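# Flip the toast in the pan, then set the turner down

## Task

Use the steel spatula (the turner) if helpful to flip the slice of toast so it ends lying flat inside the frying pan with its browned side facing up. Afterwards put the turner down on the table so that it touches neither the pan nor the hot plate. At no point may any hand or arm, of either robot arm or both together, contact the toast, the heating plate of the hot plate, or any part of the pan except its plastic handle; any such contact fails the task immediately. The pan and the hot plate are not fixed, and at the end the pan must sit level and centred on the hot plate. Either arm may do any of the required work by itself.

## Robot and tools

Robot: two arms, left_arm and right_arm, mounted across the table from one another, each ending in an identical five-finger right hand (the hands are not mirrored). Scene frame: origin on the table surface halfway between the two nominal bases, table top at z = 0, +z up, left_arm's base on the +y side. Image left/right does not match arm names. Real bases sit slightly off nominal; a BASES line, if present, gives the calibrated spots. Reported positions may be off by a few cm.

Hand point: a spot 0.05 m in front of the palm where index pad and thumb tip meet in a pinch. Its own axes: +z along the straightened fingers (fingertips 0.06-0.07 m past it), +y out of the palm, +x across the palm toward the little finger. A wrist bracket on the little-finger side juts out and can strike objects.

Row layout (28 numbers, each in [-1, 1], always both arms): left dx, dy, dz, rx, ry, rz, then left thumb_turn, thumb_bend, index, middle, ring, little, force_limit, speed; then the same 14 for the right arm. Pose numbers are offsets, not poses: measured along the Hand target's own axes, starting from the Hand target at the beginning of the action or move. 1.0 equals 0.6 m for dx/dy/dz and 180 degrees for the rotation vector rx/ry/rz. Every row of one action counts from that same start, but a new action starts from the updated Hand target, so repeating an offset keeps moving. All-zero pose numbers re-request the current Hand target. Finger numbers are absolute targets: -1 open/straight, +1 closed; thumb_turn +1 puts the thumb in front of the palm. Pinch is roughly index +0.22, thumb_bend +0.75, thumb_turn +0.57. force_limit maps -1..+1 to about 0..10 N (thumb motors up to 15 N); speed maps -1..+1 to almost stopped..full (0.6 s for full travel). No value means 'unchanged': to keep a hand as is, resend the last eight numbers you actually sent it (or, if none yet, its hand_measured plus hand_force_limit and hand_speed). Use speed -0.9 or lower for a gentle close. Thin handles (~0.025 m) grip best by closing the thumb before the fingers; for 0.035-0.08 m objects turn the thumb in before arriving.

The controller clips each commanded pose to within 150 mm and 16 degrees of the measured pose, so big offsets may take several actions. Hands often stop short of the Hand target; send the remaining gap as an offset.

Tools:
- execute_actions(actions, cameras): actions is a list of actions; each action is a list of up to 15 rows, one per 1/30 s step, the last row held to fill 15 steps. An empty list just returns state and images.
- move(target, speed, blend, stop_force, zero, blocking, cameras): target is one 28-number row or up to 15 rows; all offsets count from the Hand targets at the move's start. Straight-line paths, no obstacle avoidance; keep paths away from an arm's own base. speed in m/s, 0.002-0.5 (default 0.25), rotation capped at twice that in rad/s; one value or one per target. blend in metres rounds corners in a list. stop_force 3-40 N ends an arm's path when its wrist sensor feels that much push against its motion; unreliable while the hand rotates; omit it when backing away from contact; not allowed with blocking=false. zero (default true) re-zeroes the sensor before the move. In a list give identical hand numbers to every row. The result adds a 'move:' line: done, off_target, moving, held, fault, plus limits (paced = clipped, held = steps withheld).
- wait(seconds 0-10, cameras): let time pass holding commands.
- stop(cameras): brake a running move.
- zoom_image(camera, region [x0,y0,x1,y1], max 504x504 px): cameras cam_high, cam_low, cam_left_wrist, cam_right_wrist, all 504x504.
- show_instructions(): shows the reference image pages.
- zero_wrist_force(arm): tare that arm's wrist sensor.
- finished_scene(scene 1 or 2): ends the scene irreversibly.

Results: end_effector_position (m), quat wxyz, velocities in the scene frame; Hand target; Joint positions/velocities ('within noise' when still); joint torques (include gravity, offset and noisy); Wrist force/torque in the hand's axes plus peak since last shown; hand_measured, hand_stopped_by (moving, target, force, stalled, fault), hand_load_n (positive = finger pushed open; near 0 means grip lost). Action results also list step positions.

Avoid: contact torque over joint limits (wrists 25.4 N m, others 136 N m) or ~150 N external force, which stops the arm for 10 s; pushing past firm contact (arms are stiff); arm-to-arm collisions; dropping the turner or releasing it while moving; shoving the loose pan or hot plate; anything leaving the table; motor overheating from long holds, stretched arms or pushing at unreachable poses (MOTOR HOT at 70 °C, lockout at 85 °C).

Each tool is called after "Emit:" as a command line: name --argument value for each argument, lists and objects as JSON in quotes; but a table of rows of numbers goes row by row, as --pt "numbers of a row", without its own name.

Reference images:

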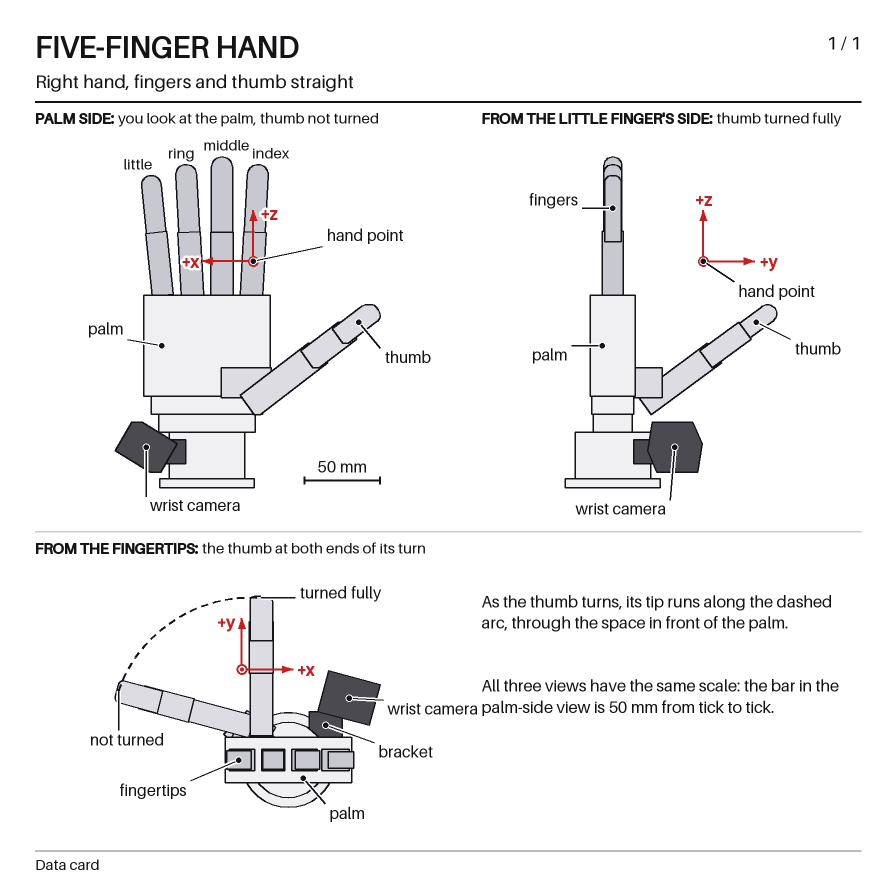

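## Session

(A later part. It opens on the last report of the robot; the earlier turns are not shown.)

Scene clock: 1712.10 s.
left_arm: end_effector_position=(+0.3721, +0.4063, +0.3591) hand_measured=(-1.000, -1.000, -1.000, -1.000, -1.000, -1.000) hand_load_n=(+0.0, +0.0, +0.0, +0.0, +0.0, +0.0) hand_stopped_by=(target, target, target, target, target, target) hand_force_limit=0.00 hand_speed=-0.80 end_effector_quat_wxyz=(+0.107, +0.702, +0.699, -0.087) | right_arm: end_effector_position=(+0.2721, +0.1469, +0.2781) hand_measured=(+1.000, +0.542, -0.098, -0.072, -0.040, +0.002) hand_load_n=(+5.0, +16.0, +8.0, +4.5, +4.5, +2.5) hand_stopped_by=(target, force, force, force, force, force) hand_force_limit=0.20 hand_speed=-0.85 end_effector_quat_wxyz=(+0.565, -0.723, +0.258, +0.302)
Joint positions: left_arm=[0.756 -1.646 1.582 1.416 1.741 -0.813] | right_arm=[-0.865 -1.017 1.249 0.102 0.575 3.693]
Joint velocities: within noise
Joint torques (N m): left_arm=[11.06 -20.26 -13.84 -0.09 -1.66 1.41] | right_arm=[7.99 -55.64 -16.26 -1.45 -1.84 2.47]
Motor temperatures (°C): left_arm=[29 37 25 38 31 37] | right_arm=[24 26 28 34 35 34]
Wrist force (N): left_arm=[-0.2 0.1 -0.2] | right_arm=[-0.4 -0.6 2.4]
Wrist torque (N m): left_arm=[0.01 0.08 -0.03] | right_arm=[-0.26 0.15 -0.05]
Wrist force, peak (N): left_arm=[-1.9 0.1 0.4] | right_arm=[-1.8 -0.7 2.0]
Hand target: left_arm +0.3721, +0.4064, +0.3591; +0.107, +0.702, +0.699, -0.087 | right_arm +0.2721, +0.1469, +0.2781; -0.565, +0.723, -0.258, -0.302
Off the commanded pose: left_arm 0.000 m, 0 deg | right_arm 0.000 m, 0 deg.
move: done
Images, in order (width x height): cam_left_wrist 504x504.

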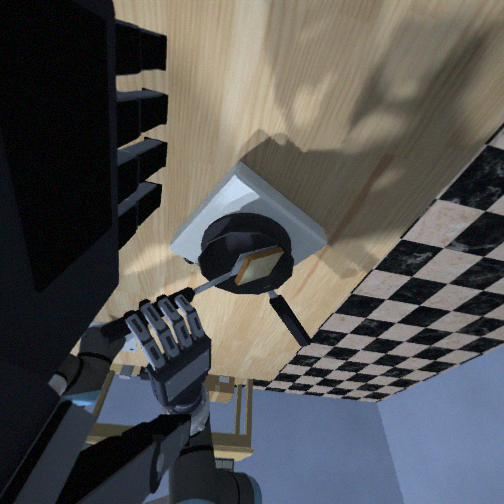

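Emit:
move --pt "0 0 0 0 0 0 -1 -1 -1 -1 -1 -1 0 -0.8 0.008 -0.0818 -0.0188 0 -0.0148 0.0535 1 0.82 0.36 0.36 0.36 0.36 0.2 -0.85" --pt "0 0 0 0 0 0 -1 -1 -1 -1 -1 -1 0 -0.8 0.029 -0.1628 -0.0372 0 -0.0296 0.107 1 0.82 0.36 0.36 0.36 0.36 0.2 -0.85" --speed 0.1 --blend 0.02 --cameras '["cam_low", "cam_left_wrist", "cam_high"]'

Emit:
zoom_image --camera "cam_low" --region '[290, 130, 430, 270]'

Emit:
zoom_image --camera "cam_left_wrist" --region '[180, 180, 330, 330]'

Emit:
zoom_image --camera "cam_high" --region '[190, 180, 310, 300]'

Scene clock: 1728.03 s.
left_arm: end_effector_position=(+0.3721, +0.4064, +0.3591) hand_measured=(-1.000, -1.000, -1.000, -1.000, -1.000, -1.000) hand_load_n=(+0.0, +0.0, +0.0, +0.0, +0.0, +0.0) hand_stopped_by=(target, target, target, target, target, target) hand_force_limit=0.00 hand_speed=-0.80 end_effector_quat_wxyz=(+0.107, +0.702, +0.699, -0.087) | right_arm: end_effector_position=(+0.3572, +0.1469, +0.3339) hand_measured=(+1.000, +0.542, -0.098, -0.072, -0.040, +0.004) hand_load_n=(+7.5, +15.0, +10.0, +4.5, +3.0, +0.0) hand_stopped_by=(target, force, force, force, force, force) hand_force_limit=0.20 hand_speed=-0.85 end_effector_quat_wxyz=(+0.518, -0.655, +0.349, +0.426)
Joint positions: left_arm=[0.756 -1.646 1.582 1.416 1.741 -0.813] | right_arm=[-0.965 -0.873 0.97 0.157 0.411 4.085]
Joint velocities: within noise
Joint torques (N m): left_arm=[13.18 -22.94 -24.09 1.81 -0.82 1.61] | right_arm=[5.97 -58.28 -15.81 -2.72 2.41 0.01]
Motor temperatures (°C): left_arm=[29 37 25 38 31 37] | right_arm=[24 26 28 34 35 34]
Wrist force (N): left_arm=[-0.3 0.0 -0.1] | right_arm=[-7.2 0.4 1.6]
Wrist torque (N m): left_arm=[-0.02 0.08 -0.03] | right_arm=[-0.14 0.42 -0.09]
Wrist force, peak (N): left_arm=[-0.8 -0.2 -0.3] | right_arm=[-13.8 0.5 2.1]
Hand target: left_arm +0.3721, +0.4064, +0.3591; +0.107, +0.702, +0.699, -0.087 | right_arm +0.3571, +0.1470, +0.3340; -0.518, +0.655, -0.349, -0.426
Off the commanded pose: left_arm 0.000 m, 0 deg | right_arm 0.000 m, 0 deg.
move: done
Images, in order (width x height): cam_high 504x504, cam_low 504x504, cam_left_wrist 504x504.

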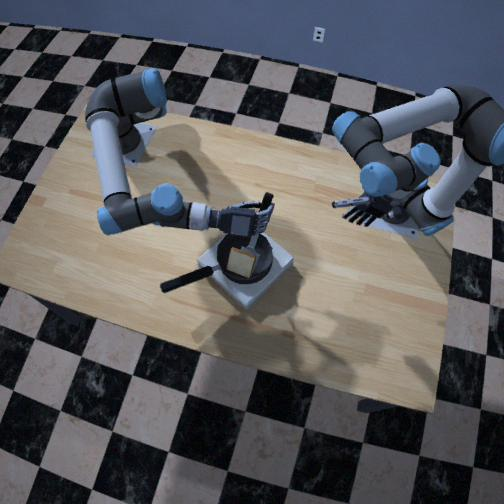

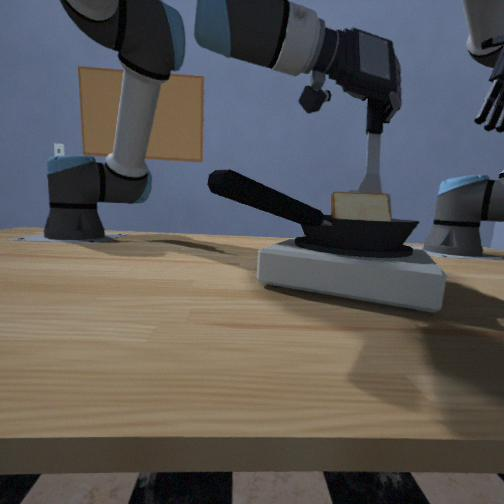

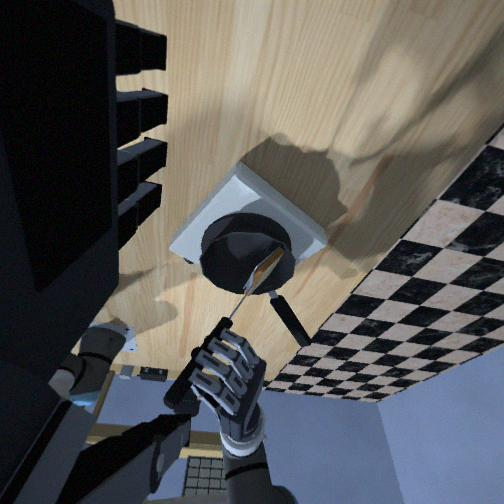

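Scaled by 3.600.

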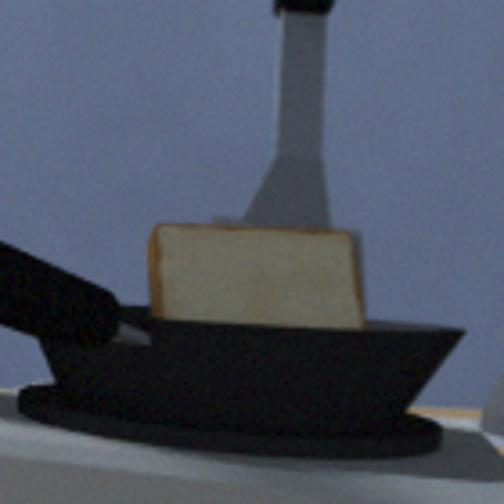

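Scaled by 3.360.

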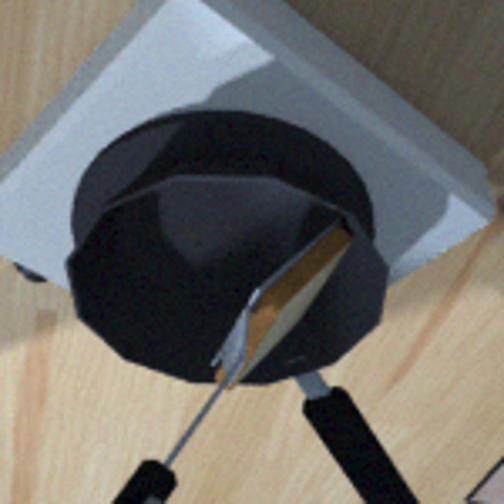

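Scaled by 4.200.

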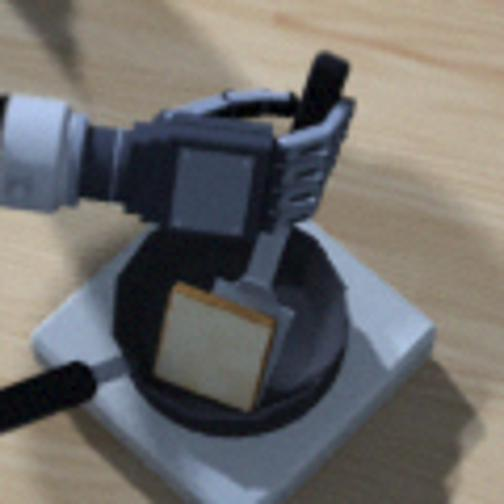

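Emit:
move --pt "0 0 0 0 0 0 -1 -1 -1 -1 -1 -1 0 -0.8 0.0037 -0.0868 -0.0195 0 -0.0148 0.0535 1 0.82 0.36 0.36 0.36 0.36 0.2 -0.85" --pt "0 0 0 0 0 0 -1 -1 -1 -1 -1 -1 0 -0.8 0.022 -0.1662 -0.037 0 -0.0296 0.107 1 0.82 0.36 0.36 0.36 0.36 0.2 -0.85" --speed 0.1 --blend 0.02 --cameras '["cam_low", "cam_left_wrist", "cam_high"]'

Emit:
zoom_image --camera "cam_low" --region '[290, 130, 430, 270]'

Emit:
zoom_image --camera "cam_left_wrist" --region '[180, 180, 330, 330]'

Emit:
zoom_image --camera "cam_high" --region '[190, 180, 310, 300]'

Scene clock: 1752.90 s.
left_arm: end_effector_position=(+0.3721, +0.4064, +0.3591) hand_measured=(-1.000, -1.000, -1.000, -1.000, -1.000, -1.000) hand_load_n=(+0.0, +0.0, +0.0, +0.0, +0.0, +0.0) hand_stopped_by=(target, target, target, target, target, target) hand_force_limit=0.00 hand_speed=-0.80 end_effector_quat_wxyz=(+0.107, +0.702, +0.699, -0.087) | right_arm: end_effector_position=(+0.4562, +0.1470, +0.3620) hand_measured=(+1.000, +0.542, -0.098, -0.072, -0.038, +0.004) hand_load_n=(+9.5, +15.0, +12.0, +4.0, +1.0, +0.0) hand_stopped_by=(target, force, force, force, force, force) hand_force_limit=0.20 hand_speed=-0.85 end_effector_quat_wxyz=(+0.455, -0.567, +0.429, +0.536)
Joint positions: left_arm=[0.756 -1.646 1.582 1.416 1.741 -0.813] | right_arm=[-1.042 -0.707 0.711 0.031 0.302 4.623]
Joint velocities: within noise
Joint torques (N m): left_arm=[11.23 -23.3 -25.38 2.5 0.44 1.68] | right_arm=[8.09 -62.22 -25.03 2.2 2.45 -0.5]
Motor temperatures (°C): left_arm=[29 37 25 38 31 37] | right_arm=[24 26 28 34 35 34]
Wrist force (N): left_arm=[-0.6 0.0 -0.4] | right_arm=[-5.0 1.1 1.3]
Wrist torque (N m): left_arm=[-0.01 0.14 -0.05] | right_arm=[-0.20 0.54 0.11]
Wrist force, peak (N): left_arm=[-0.3 -0.4 -0.6] | right_arm=[-26.8 1.3 2.1]
Hand target: left_arm +0.3721, +0.4064, +0.3591; +0.107, +0.702, +0.699, -0.087 | right_arm +0.4562, +0.1471, +0.3621; -0.455, +0.567, -0.429, -0.536
Off the commanded pose: left_arm 0.000 m, 0 deg | right_arm 0.000 m, 0 deg.
move: done
Images, in order (width x height): cam_high 504x504, cam_low 504x504, cam_left_wrist 504x504.

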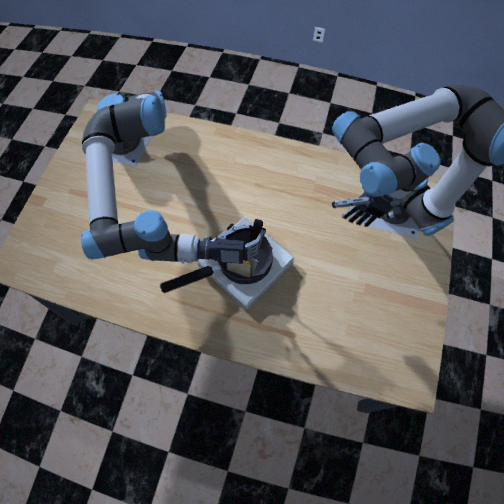

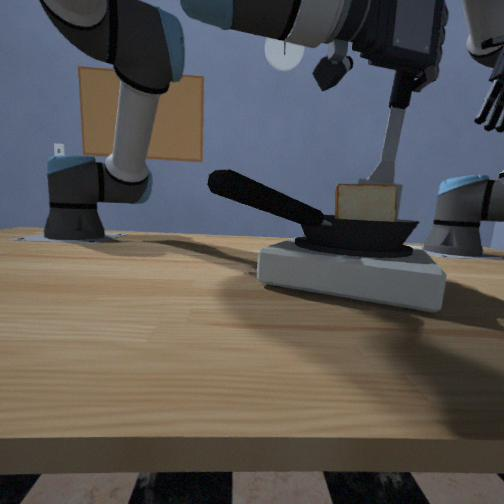

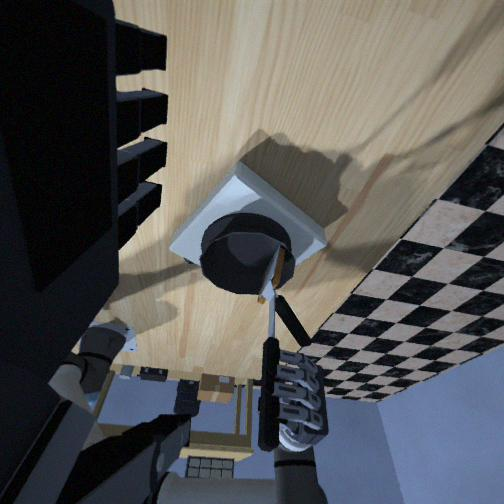

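Scaled by 3.600.

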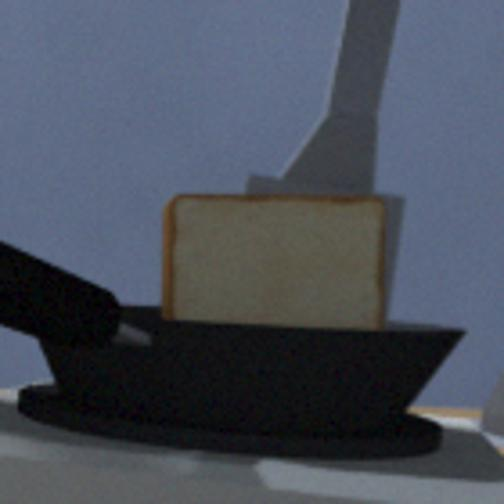

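Scaled by 3.360.

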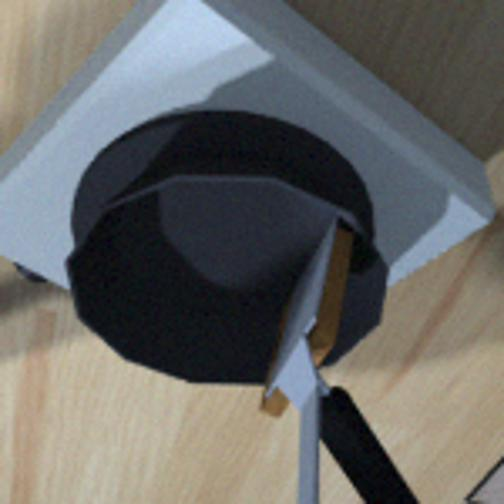

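Scaled by 4.200.

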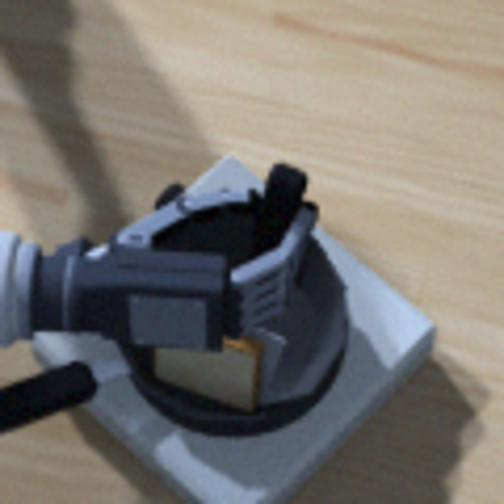

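Emit:
move --pt "0 0 0 0 0 0 -1 -1 -1 -1 -1 -1 0 -0.8 -0.0466 -0.0026 -0.0005 0 0 0 1 0.82 0.36 0.36 0.36 0.36 0.2 -0.85" --pt "0 0 0 0 0 0 -1 -1 -1 -1 -1 -1 0 -0.8 -0.0278 -0.0943 -0.021 0 -0.0178 0.0642 1 0.82 0.36 0.36 0.36 0.36 0.2 -0.85" --speed 0.1 --cameras '["cam_low", "cam_left_wrist", "cam_high"]'

Emit:
zoom_image --camera "cam_low" --region '[290, 130, 430, 270]'

Emit:
zoom_image --camera "cam_left_wrist" --region '[180, 180, 330, 330]'

Scene clock: 1787.13 s.
left_arm: end_effector_position=(+0.3721, +0.4064, +0.3591) hand_measured=(-1.000, -1.000, -1.000, -1.000, -1.000, -1.000) hand_load_n=(+0.0, +0.0, +0.0, +0.0, +0.0, +0.0) hand_stopped_by=(target, target, target, target, target, target) hand_force_limit=0.00 hand_speed=-0.80 end_effector_quat_wxyz=(+0.107, +0.702, +0.699, -0.087) | right_arm: end_effector_position=(+0.5132, +0.1470, +0.3820) hand_measured=(+1.000, +0.542, -0.098, -0.072, -0.040, +0.002) hand_load_n=(+5.0, +15.0, +8.0, +4.5, +5.0, +3.0) hand_stopped_by=(target, force, force, force, force, force) hand_force_limit=0.20 hand_speed=-0.85 end_effector_quat_wxyz=(+0.411, -0.506, +0.471, +0.595)
Joint positions: left_arm=[0.756 -1.646 1.582 1.416 1.741 -0.813] | right_arm=[-1.074 -0.633 0.593 -0.127 0.276 5.019]
Joint velocities: within noise
Joint torques (N m): left_arm=[12.75 -21.11 -25.01 3.12 1.43 1.58] | right_arm=[6.63 -63.43 -30.79 1.77 2.57 -1]
Motor temperatures (°C): left_arm=[29 37 25 38 31 37] | right_arm=[24 26 28 34 35 34]
Wrist force (N): left_arm=[-0.2 -0.4 -0.3] | right_arm=[-0.6 0.4 3.4]
Wrist torque (N m): left_arm=[-0.07 0.08 -0.04] | right_arm=[-0.21 0.17 -0.06]
Wrist force, peak (N): left_arm=[-0.7 -0.4 -0.2] | right_arm=[-5.2 1.4 1.3]
Hand target: left_arm +0.3721, +0.4064, +0.3591; +0.107, +0.702, +0.699, -0.087 | right_arm +0.5131, +0.1471, +0.3821; -0.411, +0.506, -0.471, -0.595
Off the commanded pose: left_arm 0.000 m, 0 deg | right_arm 0.000 m, 0 deg.
move: done
Images, in order (width x height): cam_high 504x504, cam_low 504x504, cam_left_wrist 504x504.

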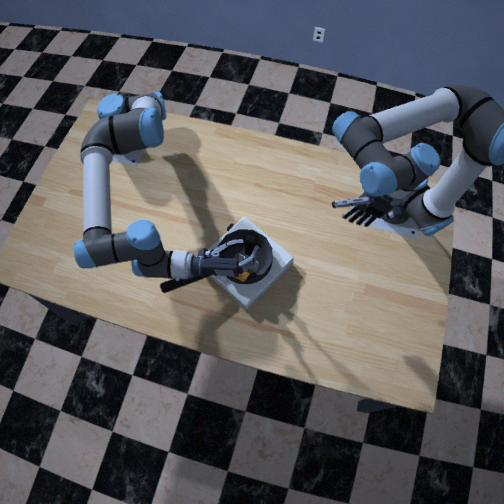

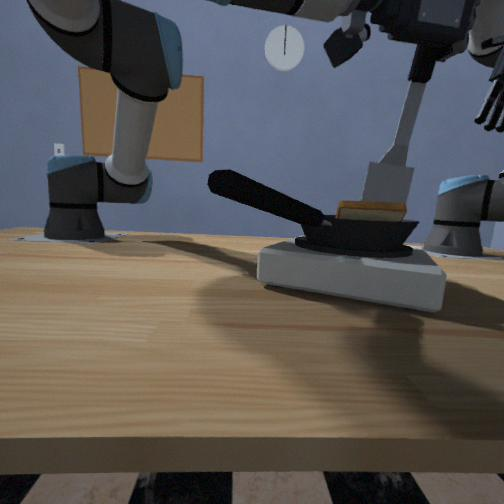

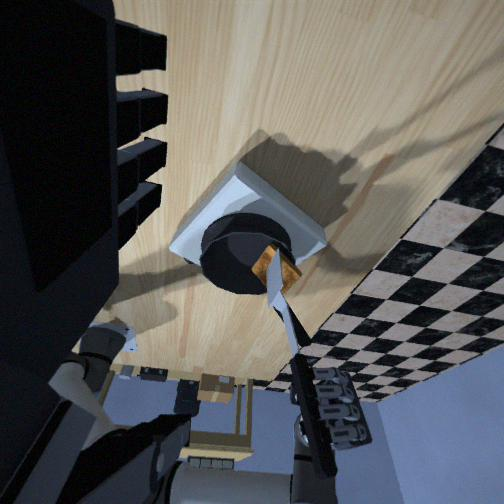

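Scaled by 3.600.

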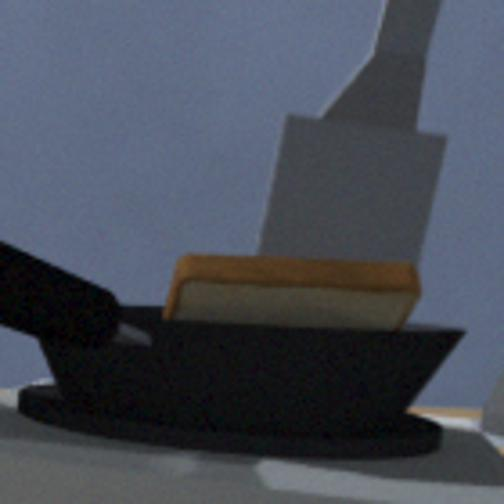

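Scaled by 3.360.

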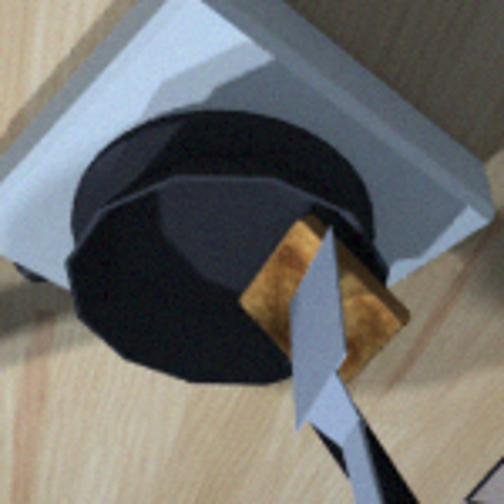

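Emit:
move --pt "0 0 0 0 0 0 -1 -1 -1 -1 -1 -1 0 -0.8 -0.127 0.0515 0.0132 0 0 0 1 0.82 0.36 0.36 0.36 0.36 0.2 -0.85" --speed 0.1 --cameras '["cam_low", "cam_left_wrist", "cam_high"]'

Emit:
zoom_image --camera "cam_low" --region '[290, 130, 430, 270]'

Emit:
zoom_image --camera "cam_left_wrist" --region '[180, 180, 330, 330]'

Scene clock: 1805.77 s.
left_arm: end_effector_position=(+0.3721, +0.4064, +0.3591) hand_measured=(-1.000, -1.000, -1.000, -1.000, -1.000, -1.000) hand_load_n=(+0.0, +0.0, +0.0, +0.0, +0.0, +0.0) hand_stopped_by=(target, target, target, target, target, target) hand_force_limit=0.00 hand_speed=-0.80 end_effector_quat_wxyz=(+0.107, +0.702, +0.699, -0.087) | right_arm: end_effector_position=(+0.4931, +0.1471, +0.4622) hand_measured=(+1.000, +0.542, -0.098, -0.072, -0.040, +0.002) hand_load_n=(+5.0, +15.0, +8.0, +4.5, +5.0, +3.5) hand_stopped_by=(target, force, force, force, force, force) hand_force_limit=0.20 hand_speed=-0.85 end_effector_quat_wxyz=(+0.411, -0.506, +0.471, +0.595)
Joint positions: left_arm=[0.756 -1.646 1.582 1.416 1.741 -0.813] | right_arm=[-1.061 -0.654 0.425 0.069 0.288 5.012]
Joint velocities: within noise
Joint torques (N m): left_arm=[11.5 -16.69 -21.68 3.09 1.32 1.6] | right_arm=[-7.38 -58.96 -10.18 -3.1 -1.68 0.93]
Motor temperatures (°C): left_arm=[29 37 25 38 31 37] | right_arm=[24 27 28 34 35 34]
Wrist force (N): left_arm=[-0.1 0.2 -0.1] | right_arm=[-0.4 0.4 3.1]
Wrist torque (N m): left_arm=[0.01 0.06 -0.02] | right_arm=[-0.16 0.18 -0.15]
Wrist force, peak (N): left_arm=[-0.8 -0.5 -0.1] | right_arm=[-1.8 0.9 3.3]
Hand target: left_arm +0.3721, +0.4064, +0.3591; +0.107, +0.702, +0.699, -0.087 | right_arm +0.4931, +0.1470, +0.4622; -0.411, +0.506, -0.471, -0.595
Off the commanded pose: left_arm 0.000 m, 0 deg | right_arm 0.000 m, 0 deg.
move: done
Images, in order (width x height): cam_high 504x504, cam_low 504x504, cam_left_wrist 504x504.

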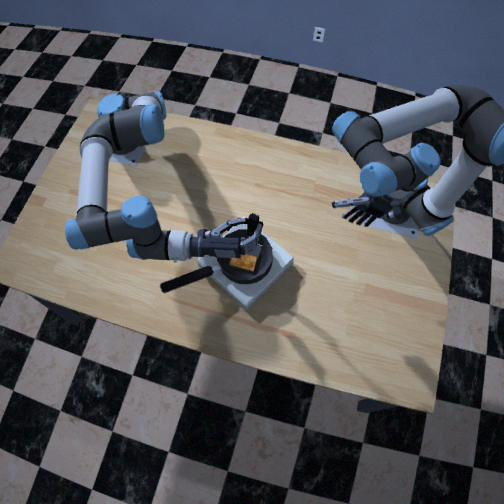

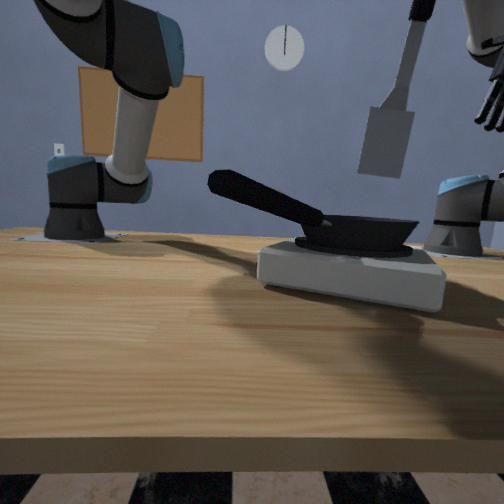

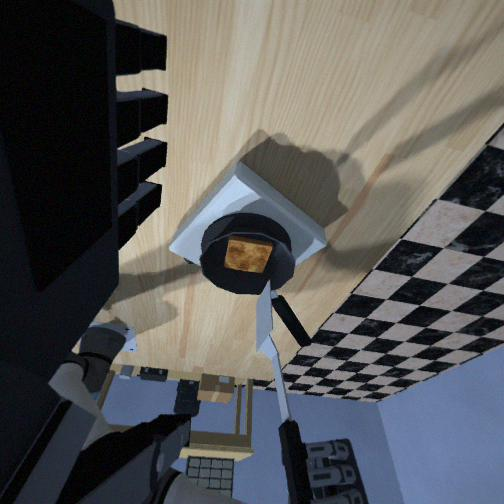

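Scaled by 3.600.

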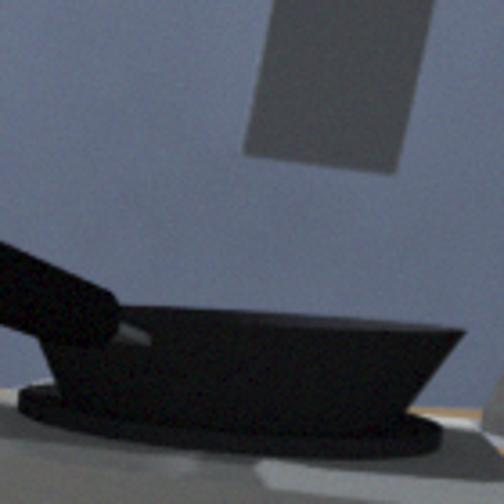

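Scaled by 3.360.

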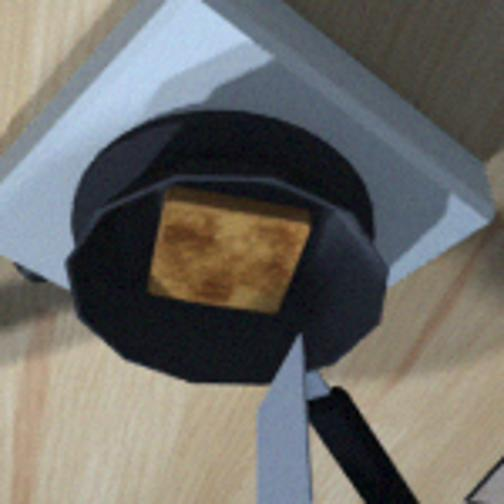

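Emit:
move --pt "0 0 0 0 0 0 -1 -1 -1 -1 -1 -1 0 -0.8 0.1889 0.537 0.1183 0 0.1214 -0.4387 1 0.82 0.36 0.36 0.36 0.36 0.2 -0.85" --speed 0.25

Emit:
zoom_image --camera "cam_high" --region '[190, 200, 310, 320]'

Emit:
zoom_image --camera "cam_left_wrist" --region '[165, 150, 335, 320]'

Emit:
zoom_image --camera "cam_low" --region '[250, 160, 450, 360]'

Scene clock: 1824.03 s.
left_arm: end_effector_position=(+0.3721, +0.4064, +0.3591) hand_measured=(-1.000, -1.000, -1.000, -1.000, -1.000, -1.000) hand_load_n=(+0.0, -0.5, +0.0, +0.0, +0.0, +0.0) hand_stopped_by=(target, target, target, target, target, target) hand_force_limit=0.00 hand_speed=-0.80 end_effector_quat_wxyz=(+0.107, +0.702, +0.699, -0.087) | right_arm: end_effector_position=(+0.1499, +0.1470, +0.4002) hand_measured=(+1.000, +0.542, -0.098, -0.072, -0.040, +0.002) hand_load_n=(+5.0, +15.5, +8.0, +4.0, +5.0, +3.0) hand_stopped_by=(target, force, force, force, force, force) hand_force_limit=0.20 hand_speed=-0.85 end_effector_quat_wxyz=(+0.604, -0.783, +0.108, +0.102)
Joint positions: left_arm=[0.756 -1.646 1.582 1.416 1.741 -0.813] | right_arm=[-0.63 -1.26 1.166 0.413 0.928 3.25]
Joint velocities: within noise
Joint torques (N m): left_arm=[11.71 -15.86 -21.34 2.92 1.51 1.59] | right_arm=[6.43 -26.49 -25.71 1.78 1.26 -1.68]
Motor temperatures (°C): left_arm=[29 36 25 38 31 37] | right_arm=[24 27 28 34 35 34]
Wrist force (N): left_arm=[-0.6 -0.2 -0.1] | right_arm=[0.3 0.1 2.6]
Wrist torque (N m): left_arm=[-0.03 0.13 -0.06] | right_arm=[-0.25 -0.12 0.29]
Wrist force, peak (N): left_arm=[-0.8 0.0 -0.5] | right_arm=[-0.6 0.5 3.6]
Hand target: left_arm +0.3721, +0.4064, +0.3591; +0.107, +0.702, +0.699, -0.087 | right_arm +0.1499, +0.1470, +0.4002; -0.604, +0.783, -0.108, -0.101
Off the commanded pose: left_arm 0.000 m, 0 deg | right_arm 0.000 m, 0 deg.
move: done

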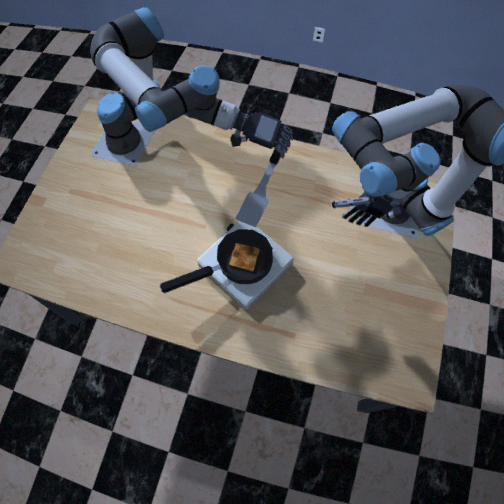

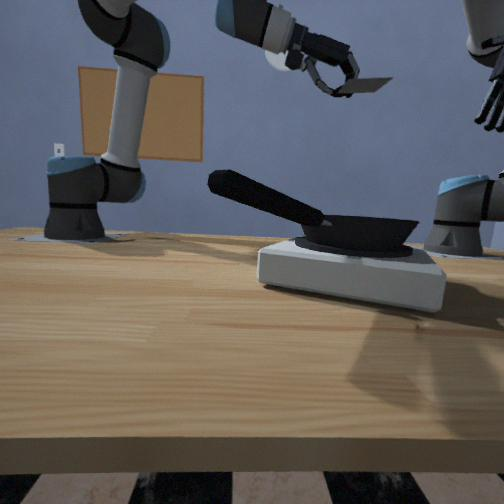

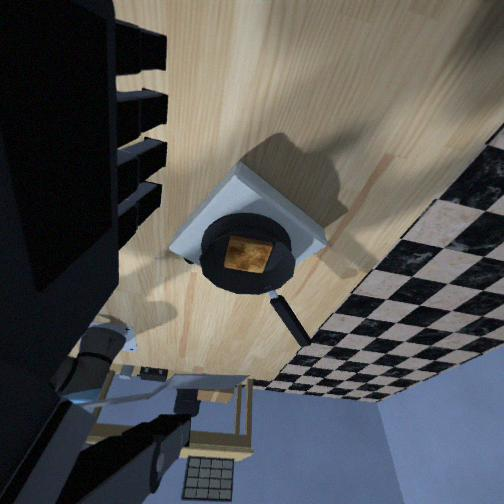

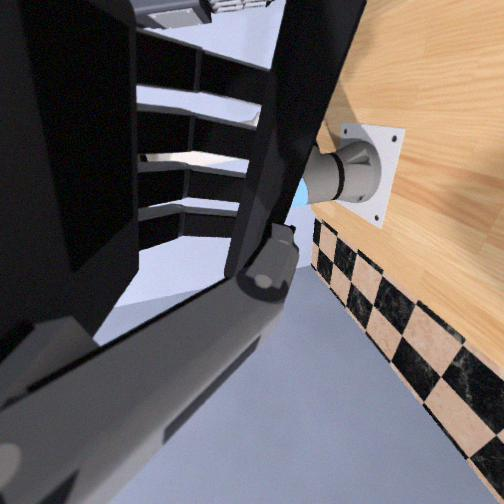

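Scaled by 4.200.

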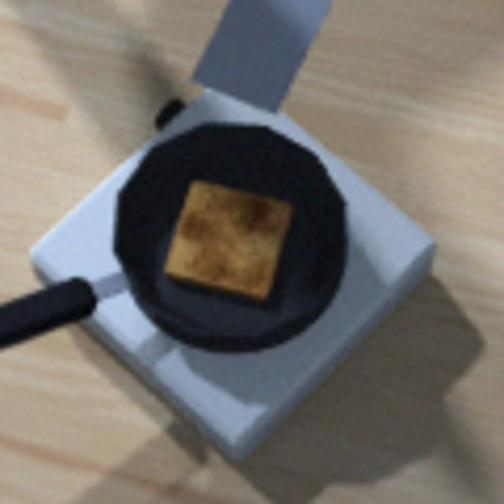

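Scaled by 2.965.

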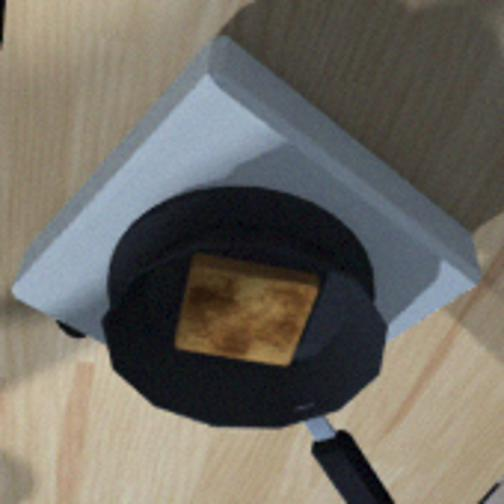

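Scaled by 2.520.

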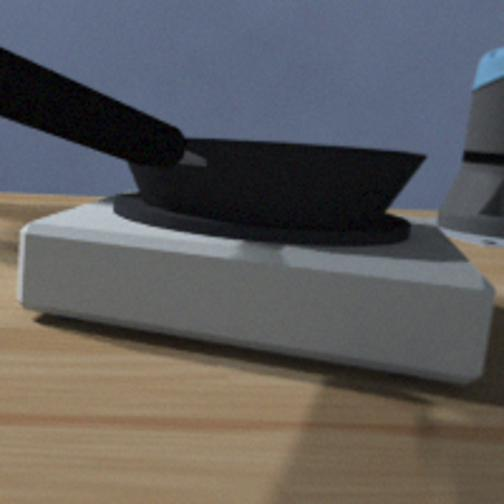

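Emit:
zoom_image --camera "cam_left_wrist" --region '[195, 205, 300, 300]'

Emit:
zoom_image --camera "cam_low" --region '[290, 200, 420, 270]'

Emit:
zoom_image --camera "cam_high" --region '[210, 220, 290, 300]'

Scaled by 4.800.

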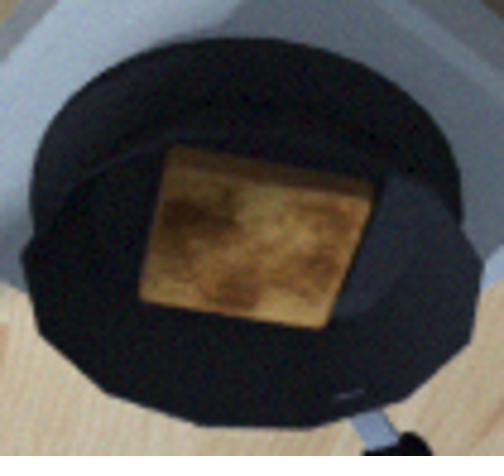

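Scaled by 3.877.

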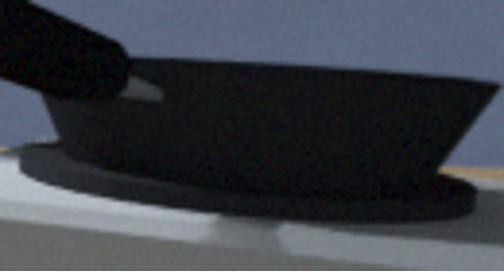

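Scaled by 6.300.

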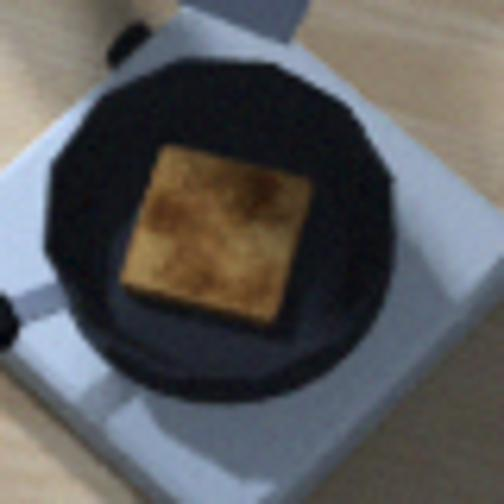

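Emit:
move --pt "0 0 0 0 0 0 -1 -1 -1 -1 -1 -1 0 -0.8 -0.0977 0.568 -0.3193 0 0.025 -0.0904 1 0.82 0.36 0.36 0.36 0.36 0.2 -0.85" --speed 0.25

Scene clock: 1876.47 s.
left_arm: end_effector_position=(+0.3721, +0.4064, +0.3591) hand_measured=(-1.000, -1.000, -1.000, -1.000, -1.000, -1.000) hand_load_n=(+0.0, +0.0, +0.0, +0.0, +0.0, +0.0) hand_stopped_by=(target, target, target, target, target, target) hand_force_limit=0.00 hand_speed=-0.80 end_effector_quat_wxyz=(+0.107, +0.702, +0.699, -0.087) | right_arm: end_effector_position=(+0.0001, -0.1201, +0.1502) hand_measured=(+1.000, +0.542, -0.098, -0.072, -0.040, +0.002) hand_load_n=(+5.0, +15.5, +8.0, +4.5, +5.0, +3.0) hand_stopped_by=(target, force, force, force, force, force) hand_force_limit=0.20 hand_speed=-0.85 end_effector_quat_wxyz=(-0.607, +0.794, -0.019, +0.016)
Joint positions: left_arm=[0.756 -1.646 1.582 1.416 1.741 -0.813] | right_arm=[-0.69 -1.937 2.446 -0.181 0.95 2.945]
Joint velocities: within noise
Joint torques (N m): left_arm=[11.35 -15.43 -21.38 3.03 1.54 1.7] | right_arm=[6.55 -6.76 -11.21 -2.72 1.79 1.68]
Motor temperatures (°C): left_arm=[29 36 25 38 31 37] | right_arm=[24 27 28 34 34 34]
Wrist force (N): left_arm=[-0.3 0.2 -0.3] | right_arm=[0.3 0.0 2.7]
Wrist torque (N m): left_arm=[0.02 0.10 -0.03] | right_arm=[-0.26 -0.13 0.32]
Wrist force, peak (N): left_arm=[-0.5 -0.3 -0.5] | right_arm=[1.1 -1.6 4.0]
Hand target: left_arm +0.3721, +0.4064, +0.3591; +0.107, +0.702, +0.699, -0.087 | right_arm +0.0000, -0.1201, +0.1502; -0.607, +0.794, -0.019, +0.016
Off the commanded pose: left_arm 0.000 m, 0 deg | right_arm 0.000 m, 0 deg.
move: done

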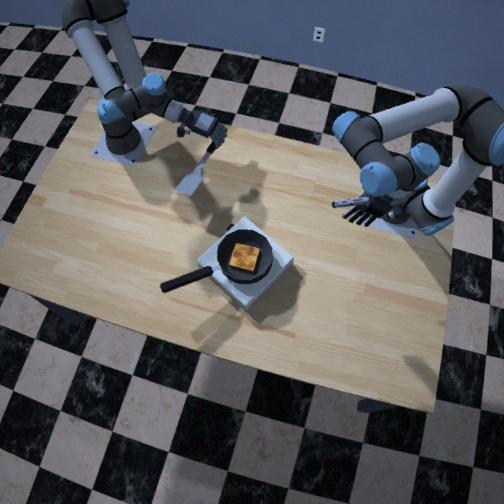

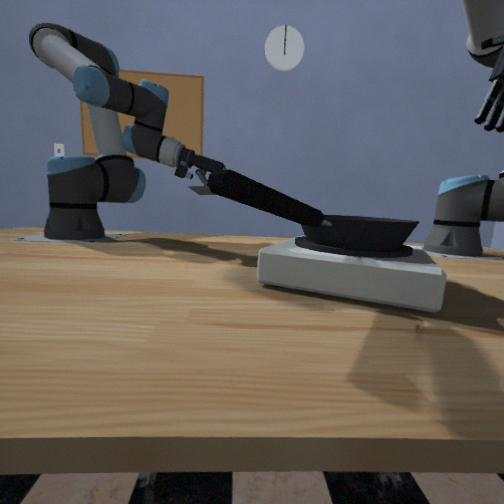

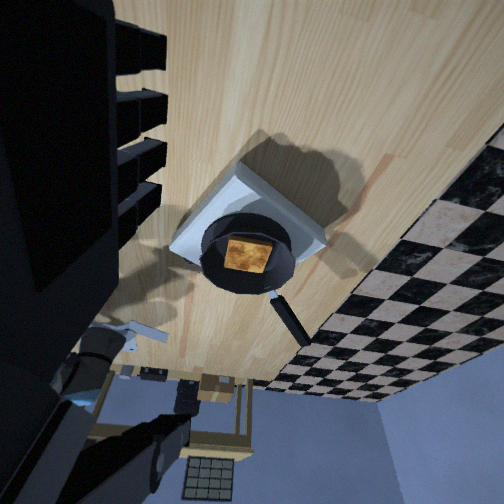

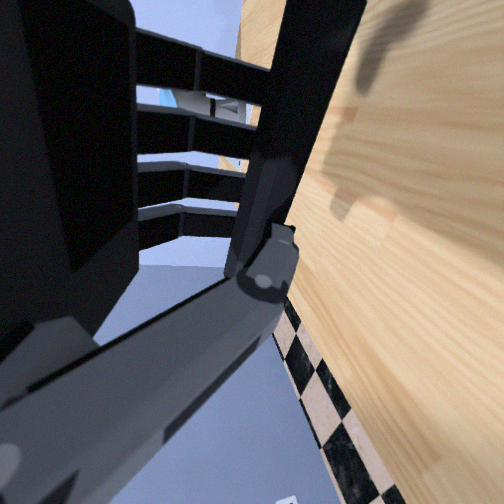

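Emit:
move --pt "0 0 0 0 0 0 -1 -1 -1 -1 -1 -1 0 -0.8 -0.0004 0.1608 0.0436 0 0 0 1 0.82 0.36 0.36 0.36 0.36 0.2 -0.85" --speed 0.15 --cameras '[]'

Emit:
move --pt "0 0 0 0 0 0 -1 -1 -1 -1 -1 -1 0 -0.8 -0.0002 0.0675 0.0183 0 0 0 1 0.82 0.36 0.36 0.36 0.36 0.2 -0.85" --speed 0.02 --stop_force 3

Emit:
zoom_image --camera "cam_high" --region '[150, 90, 270, 210]'

Scene clock: 1887.67 s.
left_arm: end_effector_position=(+0.3721, +0.4064, +0.3591) hand_measured=(-1.000, -1.000, -1.000, -1.000, -1.000, -1.000) hand_load_n=(+0.0, +0.0, +0.0, +0.0, +0.0, +0.0) hand_stopped_by=(target, target, target, target, target, target) hand_force_limit=0.00 hand_speed=-0.80 end_effector_quat_wxyz=(+0.107, +0.702, +0.699, -0.087) | right_arm: end_effector_position=(-0.0001, -0.1201, +0.0503) hand_measured=(+1.000, +0.542, -0.098, -0.072, -0.040, +0.002) hand_load_n=(+5.0, +15.5, +8.0, +4.0, +5.0, +2.5) hand_stopped_by=(target, force, force, force, force, force) hand_force_limit=0.20 hand_speed=-0.85 end_effector_quat_wxyz=(-0.607, +0.794, -0.019, +0.016)
Joint positions: left_arm=[0.756 -1.646 1.582 1.416 1.741 -0.813] | right_arm=[-0.689 -1.666 2.608 -0.615 0.95 2.945]
Joint velocities: within noise
Joint torques (N m): left_arm=[12.82 -13.66 -20.81 2.97 1.27 1.84] | right_arm=[-7.17 4.12 -13.04 -2.76 -2.3 -1.98]
Motor temperatures (°C): left_arm=[29 36 25 38 31 37] | right_arm=[24 27 28 34 34 34]
Wrist force (N): left_arm=[-0.4 -0.1 -0.1] | right_arm=[0.2 0.1 2.7]
Wrist torque (N m): left_arm=[-0.04 0.10 -0.05] | right_arm=[-0.23 -0.11 0.31]
Wrist force, peak (N): left_arm=[-0.6 0.1 -0.4] | right_arm=[0.4 1.5 3.1]
Hand target: left_arm +0.3721, +0.4064, +0.3591; +0.107, +0.702, +0.699, -0.087 | right_arm -0.0001, -0.1201, +0.0502; -0.607, +0.794, -0.019, +0.016
Off the commanded pose: left_arm 0.000 m, 0 deg | right_arm 0.000 m, 0 deg.
move: done
No camera images: "cameras" was empty.

Scene clock: 1890.53 s.
left_arm: end_effector_position=(+0.3721, +0.4064, +0.3591) hand_measured=(-1.000, -1.000, -1.000, -1.000, -1.000, -1.000) hand_load_n=(+0.0, +0.0, +0.0, +0.0, +0.0, +0.0) hand_stopped_by=(target, target, target, target, target, target) hand_force_limit=0.00 hand_speed=-0.80 end_effector_quat_wxyz=(+0.107, +0.702, +0.699, -0.087) | right_arm: end_effector_position=(-0.0001, -0.1201, +0.0142) hand_measured=(+1.000, +0.542, -0.098, -0.072, -0.040, +0.002) hand_load_n=(+5.5, +15.5, +8.5, +4.0, +4.5, +2.5) hand_stopped_by=(target, force, force, force, force, force) hand_force_limit=0.20 hand_speed=-0.85 end_effector_quat_wxyz=(-0.607, +0.794, -0.019, +0.016)
Joint positions: left_arm=[0.756 -1.646 1.582 1.416 1.741 -0.813] | right_arm=[-0.689 -1.517 2.647 -0.802 0.95 2.945]
Joint velocities: within noise
Joint torques (N m): left_arm=[12.19 -13.29 -19.18 2.88 1.47 1.7] | right_arm=[-0.19 1.45 -19.24 -2.99 0.23 1.08]
Motor temperatures (°C): left_arm=[29 36 25 38 31 37] | right_arm=[24 27 28 34 34 34]
Wrist force (N): left_arm=[-0.2 0.0 -0.2] | right_arm=[0.4 -1.1 1.9]
Wrist torque (N m): left_arm=[-0.01 0.07 -0.03] | right_arm=[-0.12 -0.12 0.30]
Wrist force, peak (N): left_arm=[-0.6 -0.3 -0.7] | right_arm=[-0.7 -20.4 -9.8]
Hand target: left_arm +0.3721, +0.4064, +0.3591; +0.107, +0.702, +0.699, -0.087 | right_arm -0.0001, -0.1201, +0.0142; -0.607, +0.794, -0.019, +0.016 (not the last commanded pose)
Off the commanded pose: left_arm 0.000 m, 0 deg | right_arm 0.006 m, 0 deg.
move: contact (right_arm)

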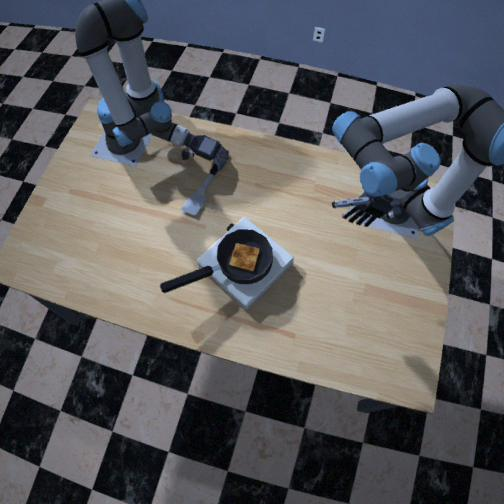

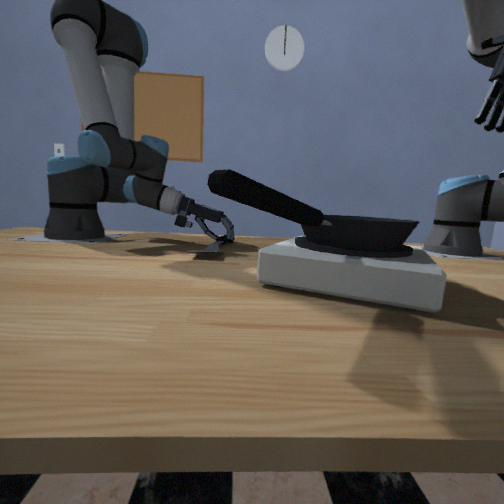

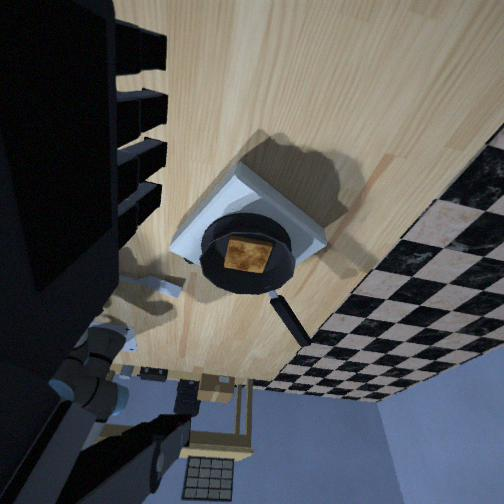

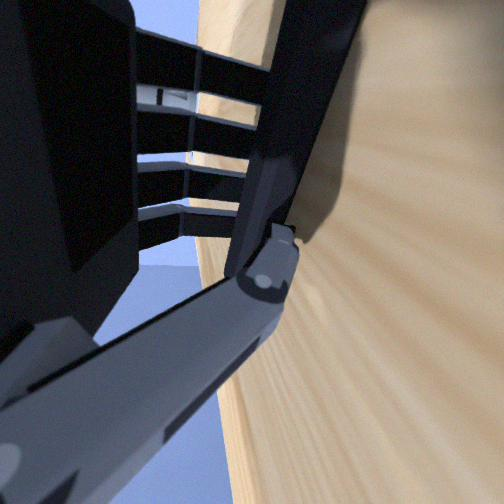

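Scaled by 4.200.

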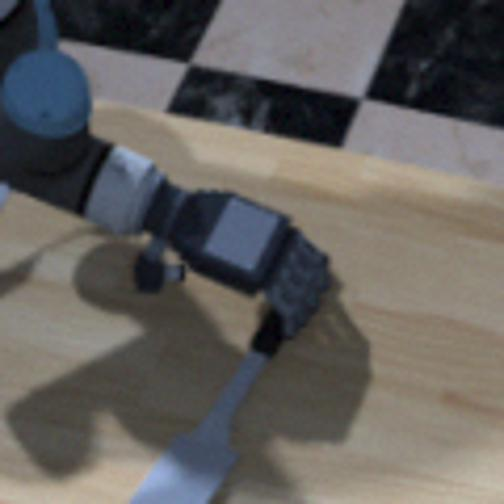

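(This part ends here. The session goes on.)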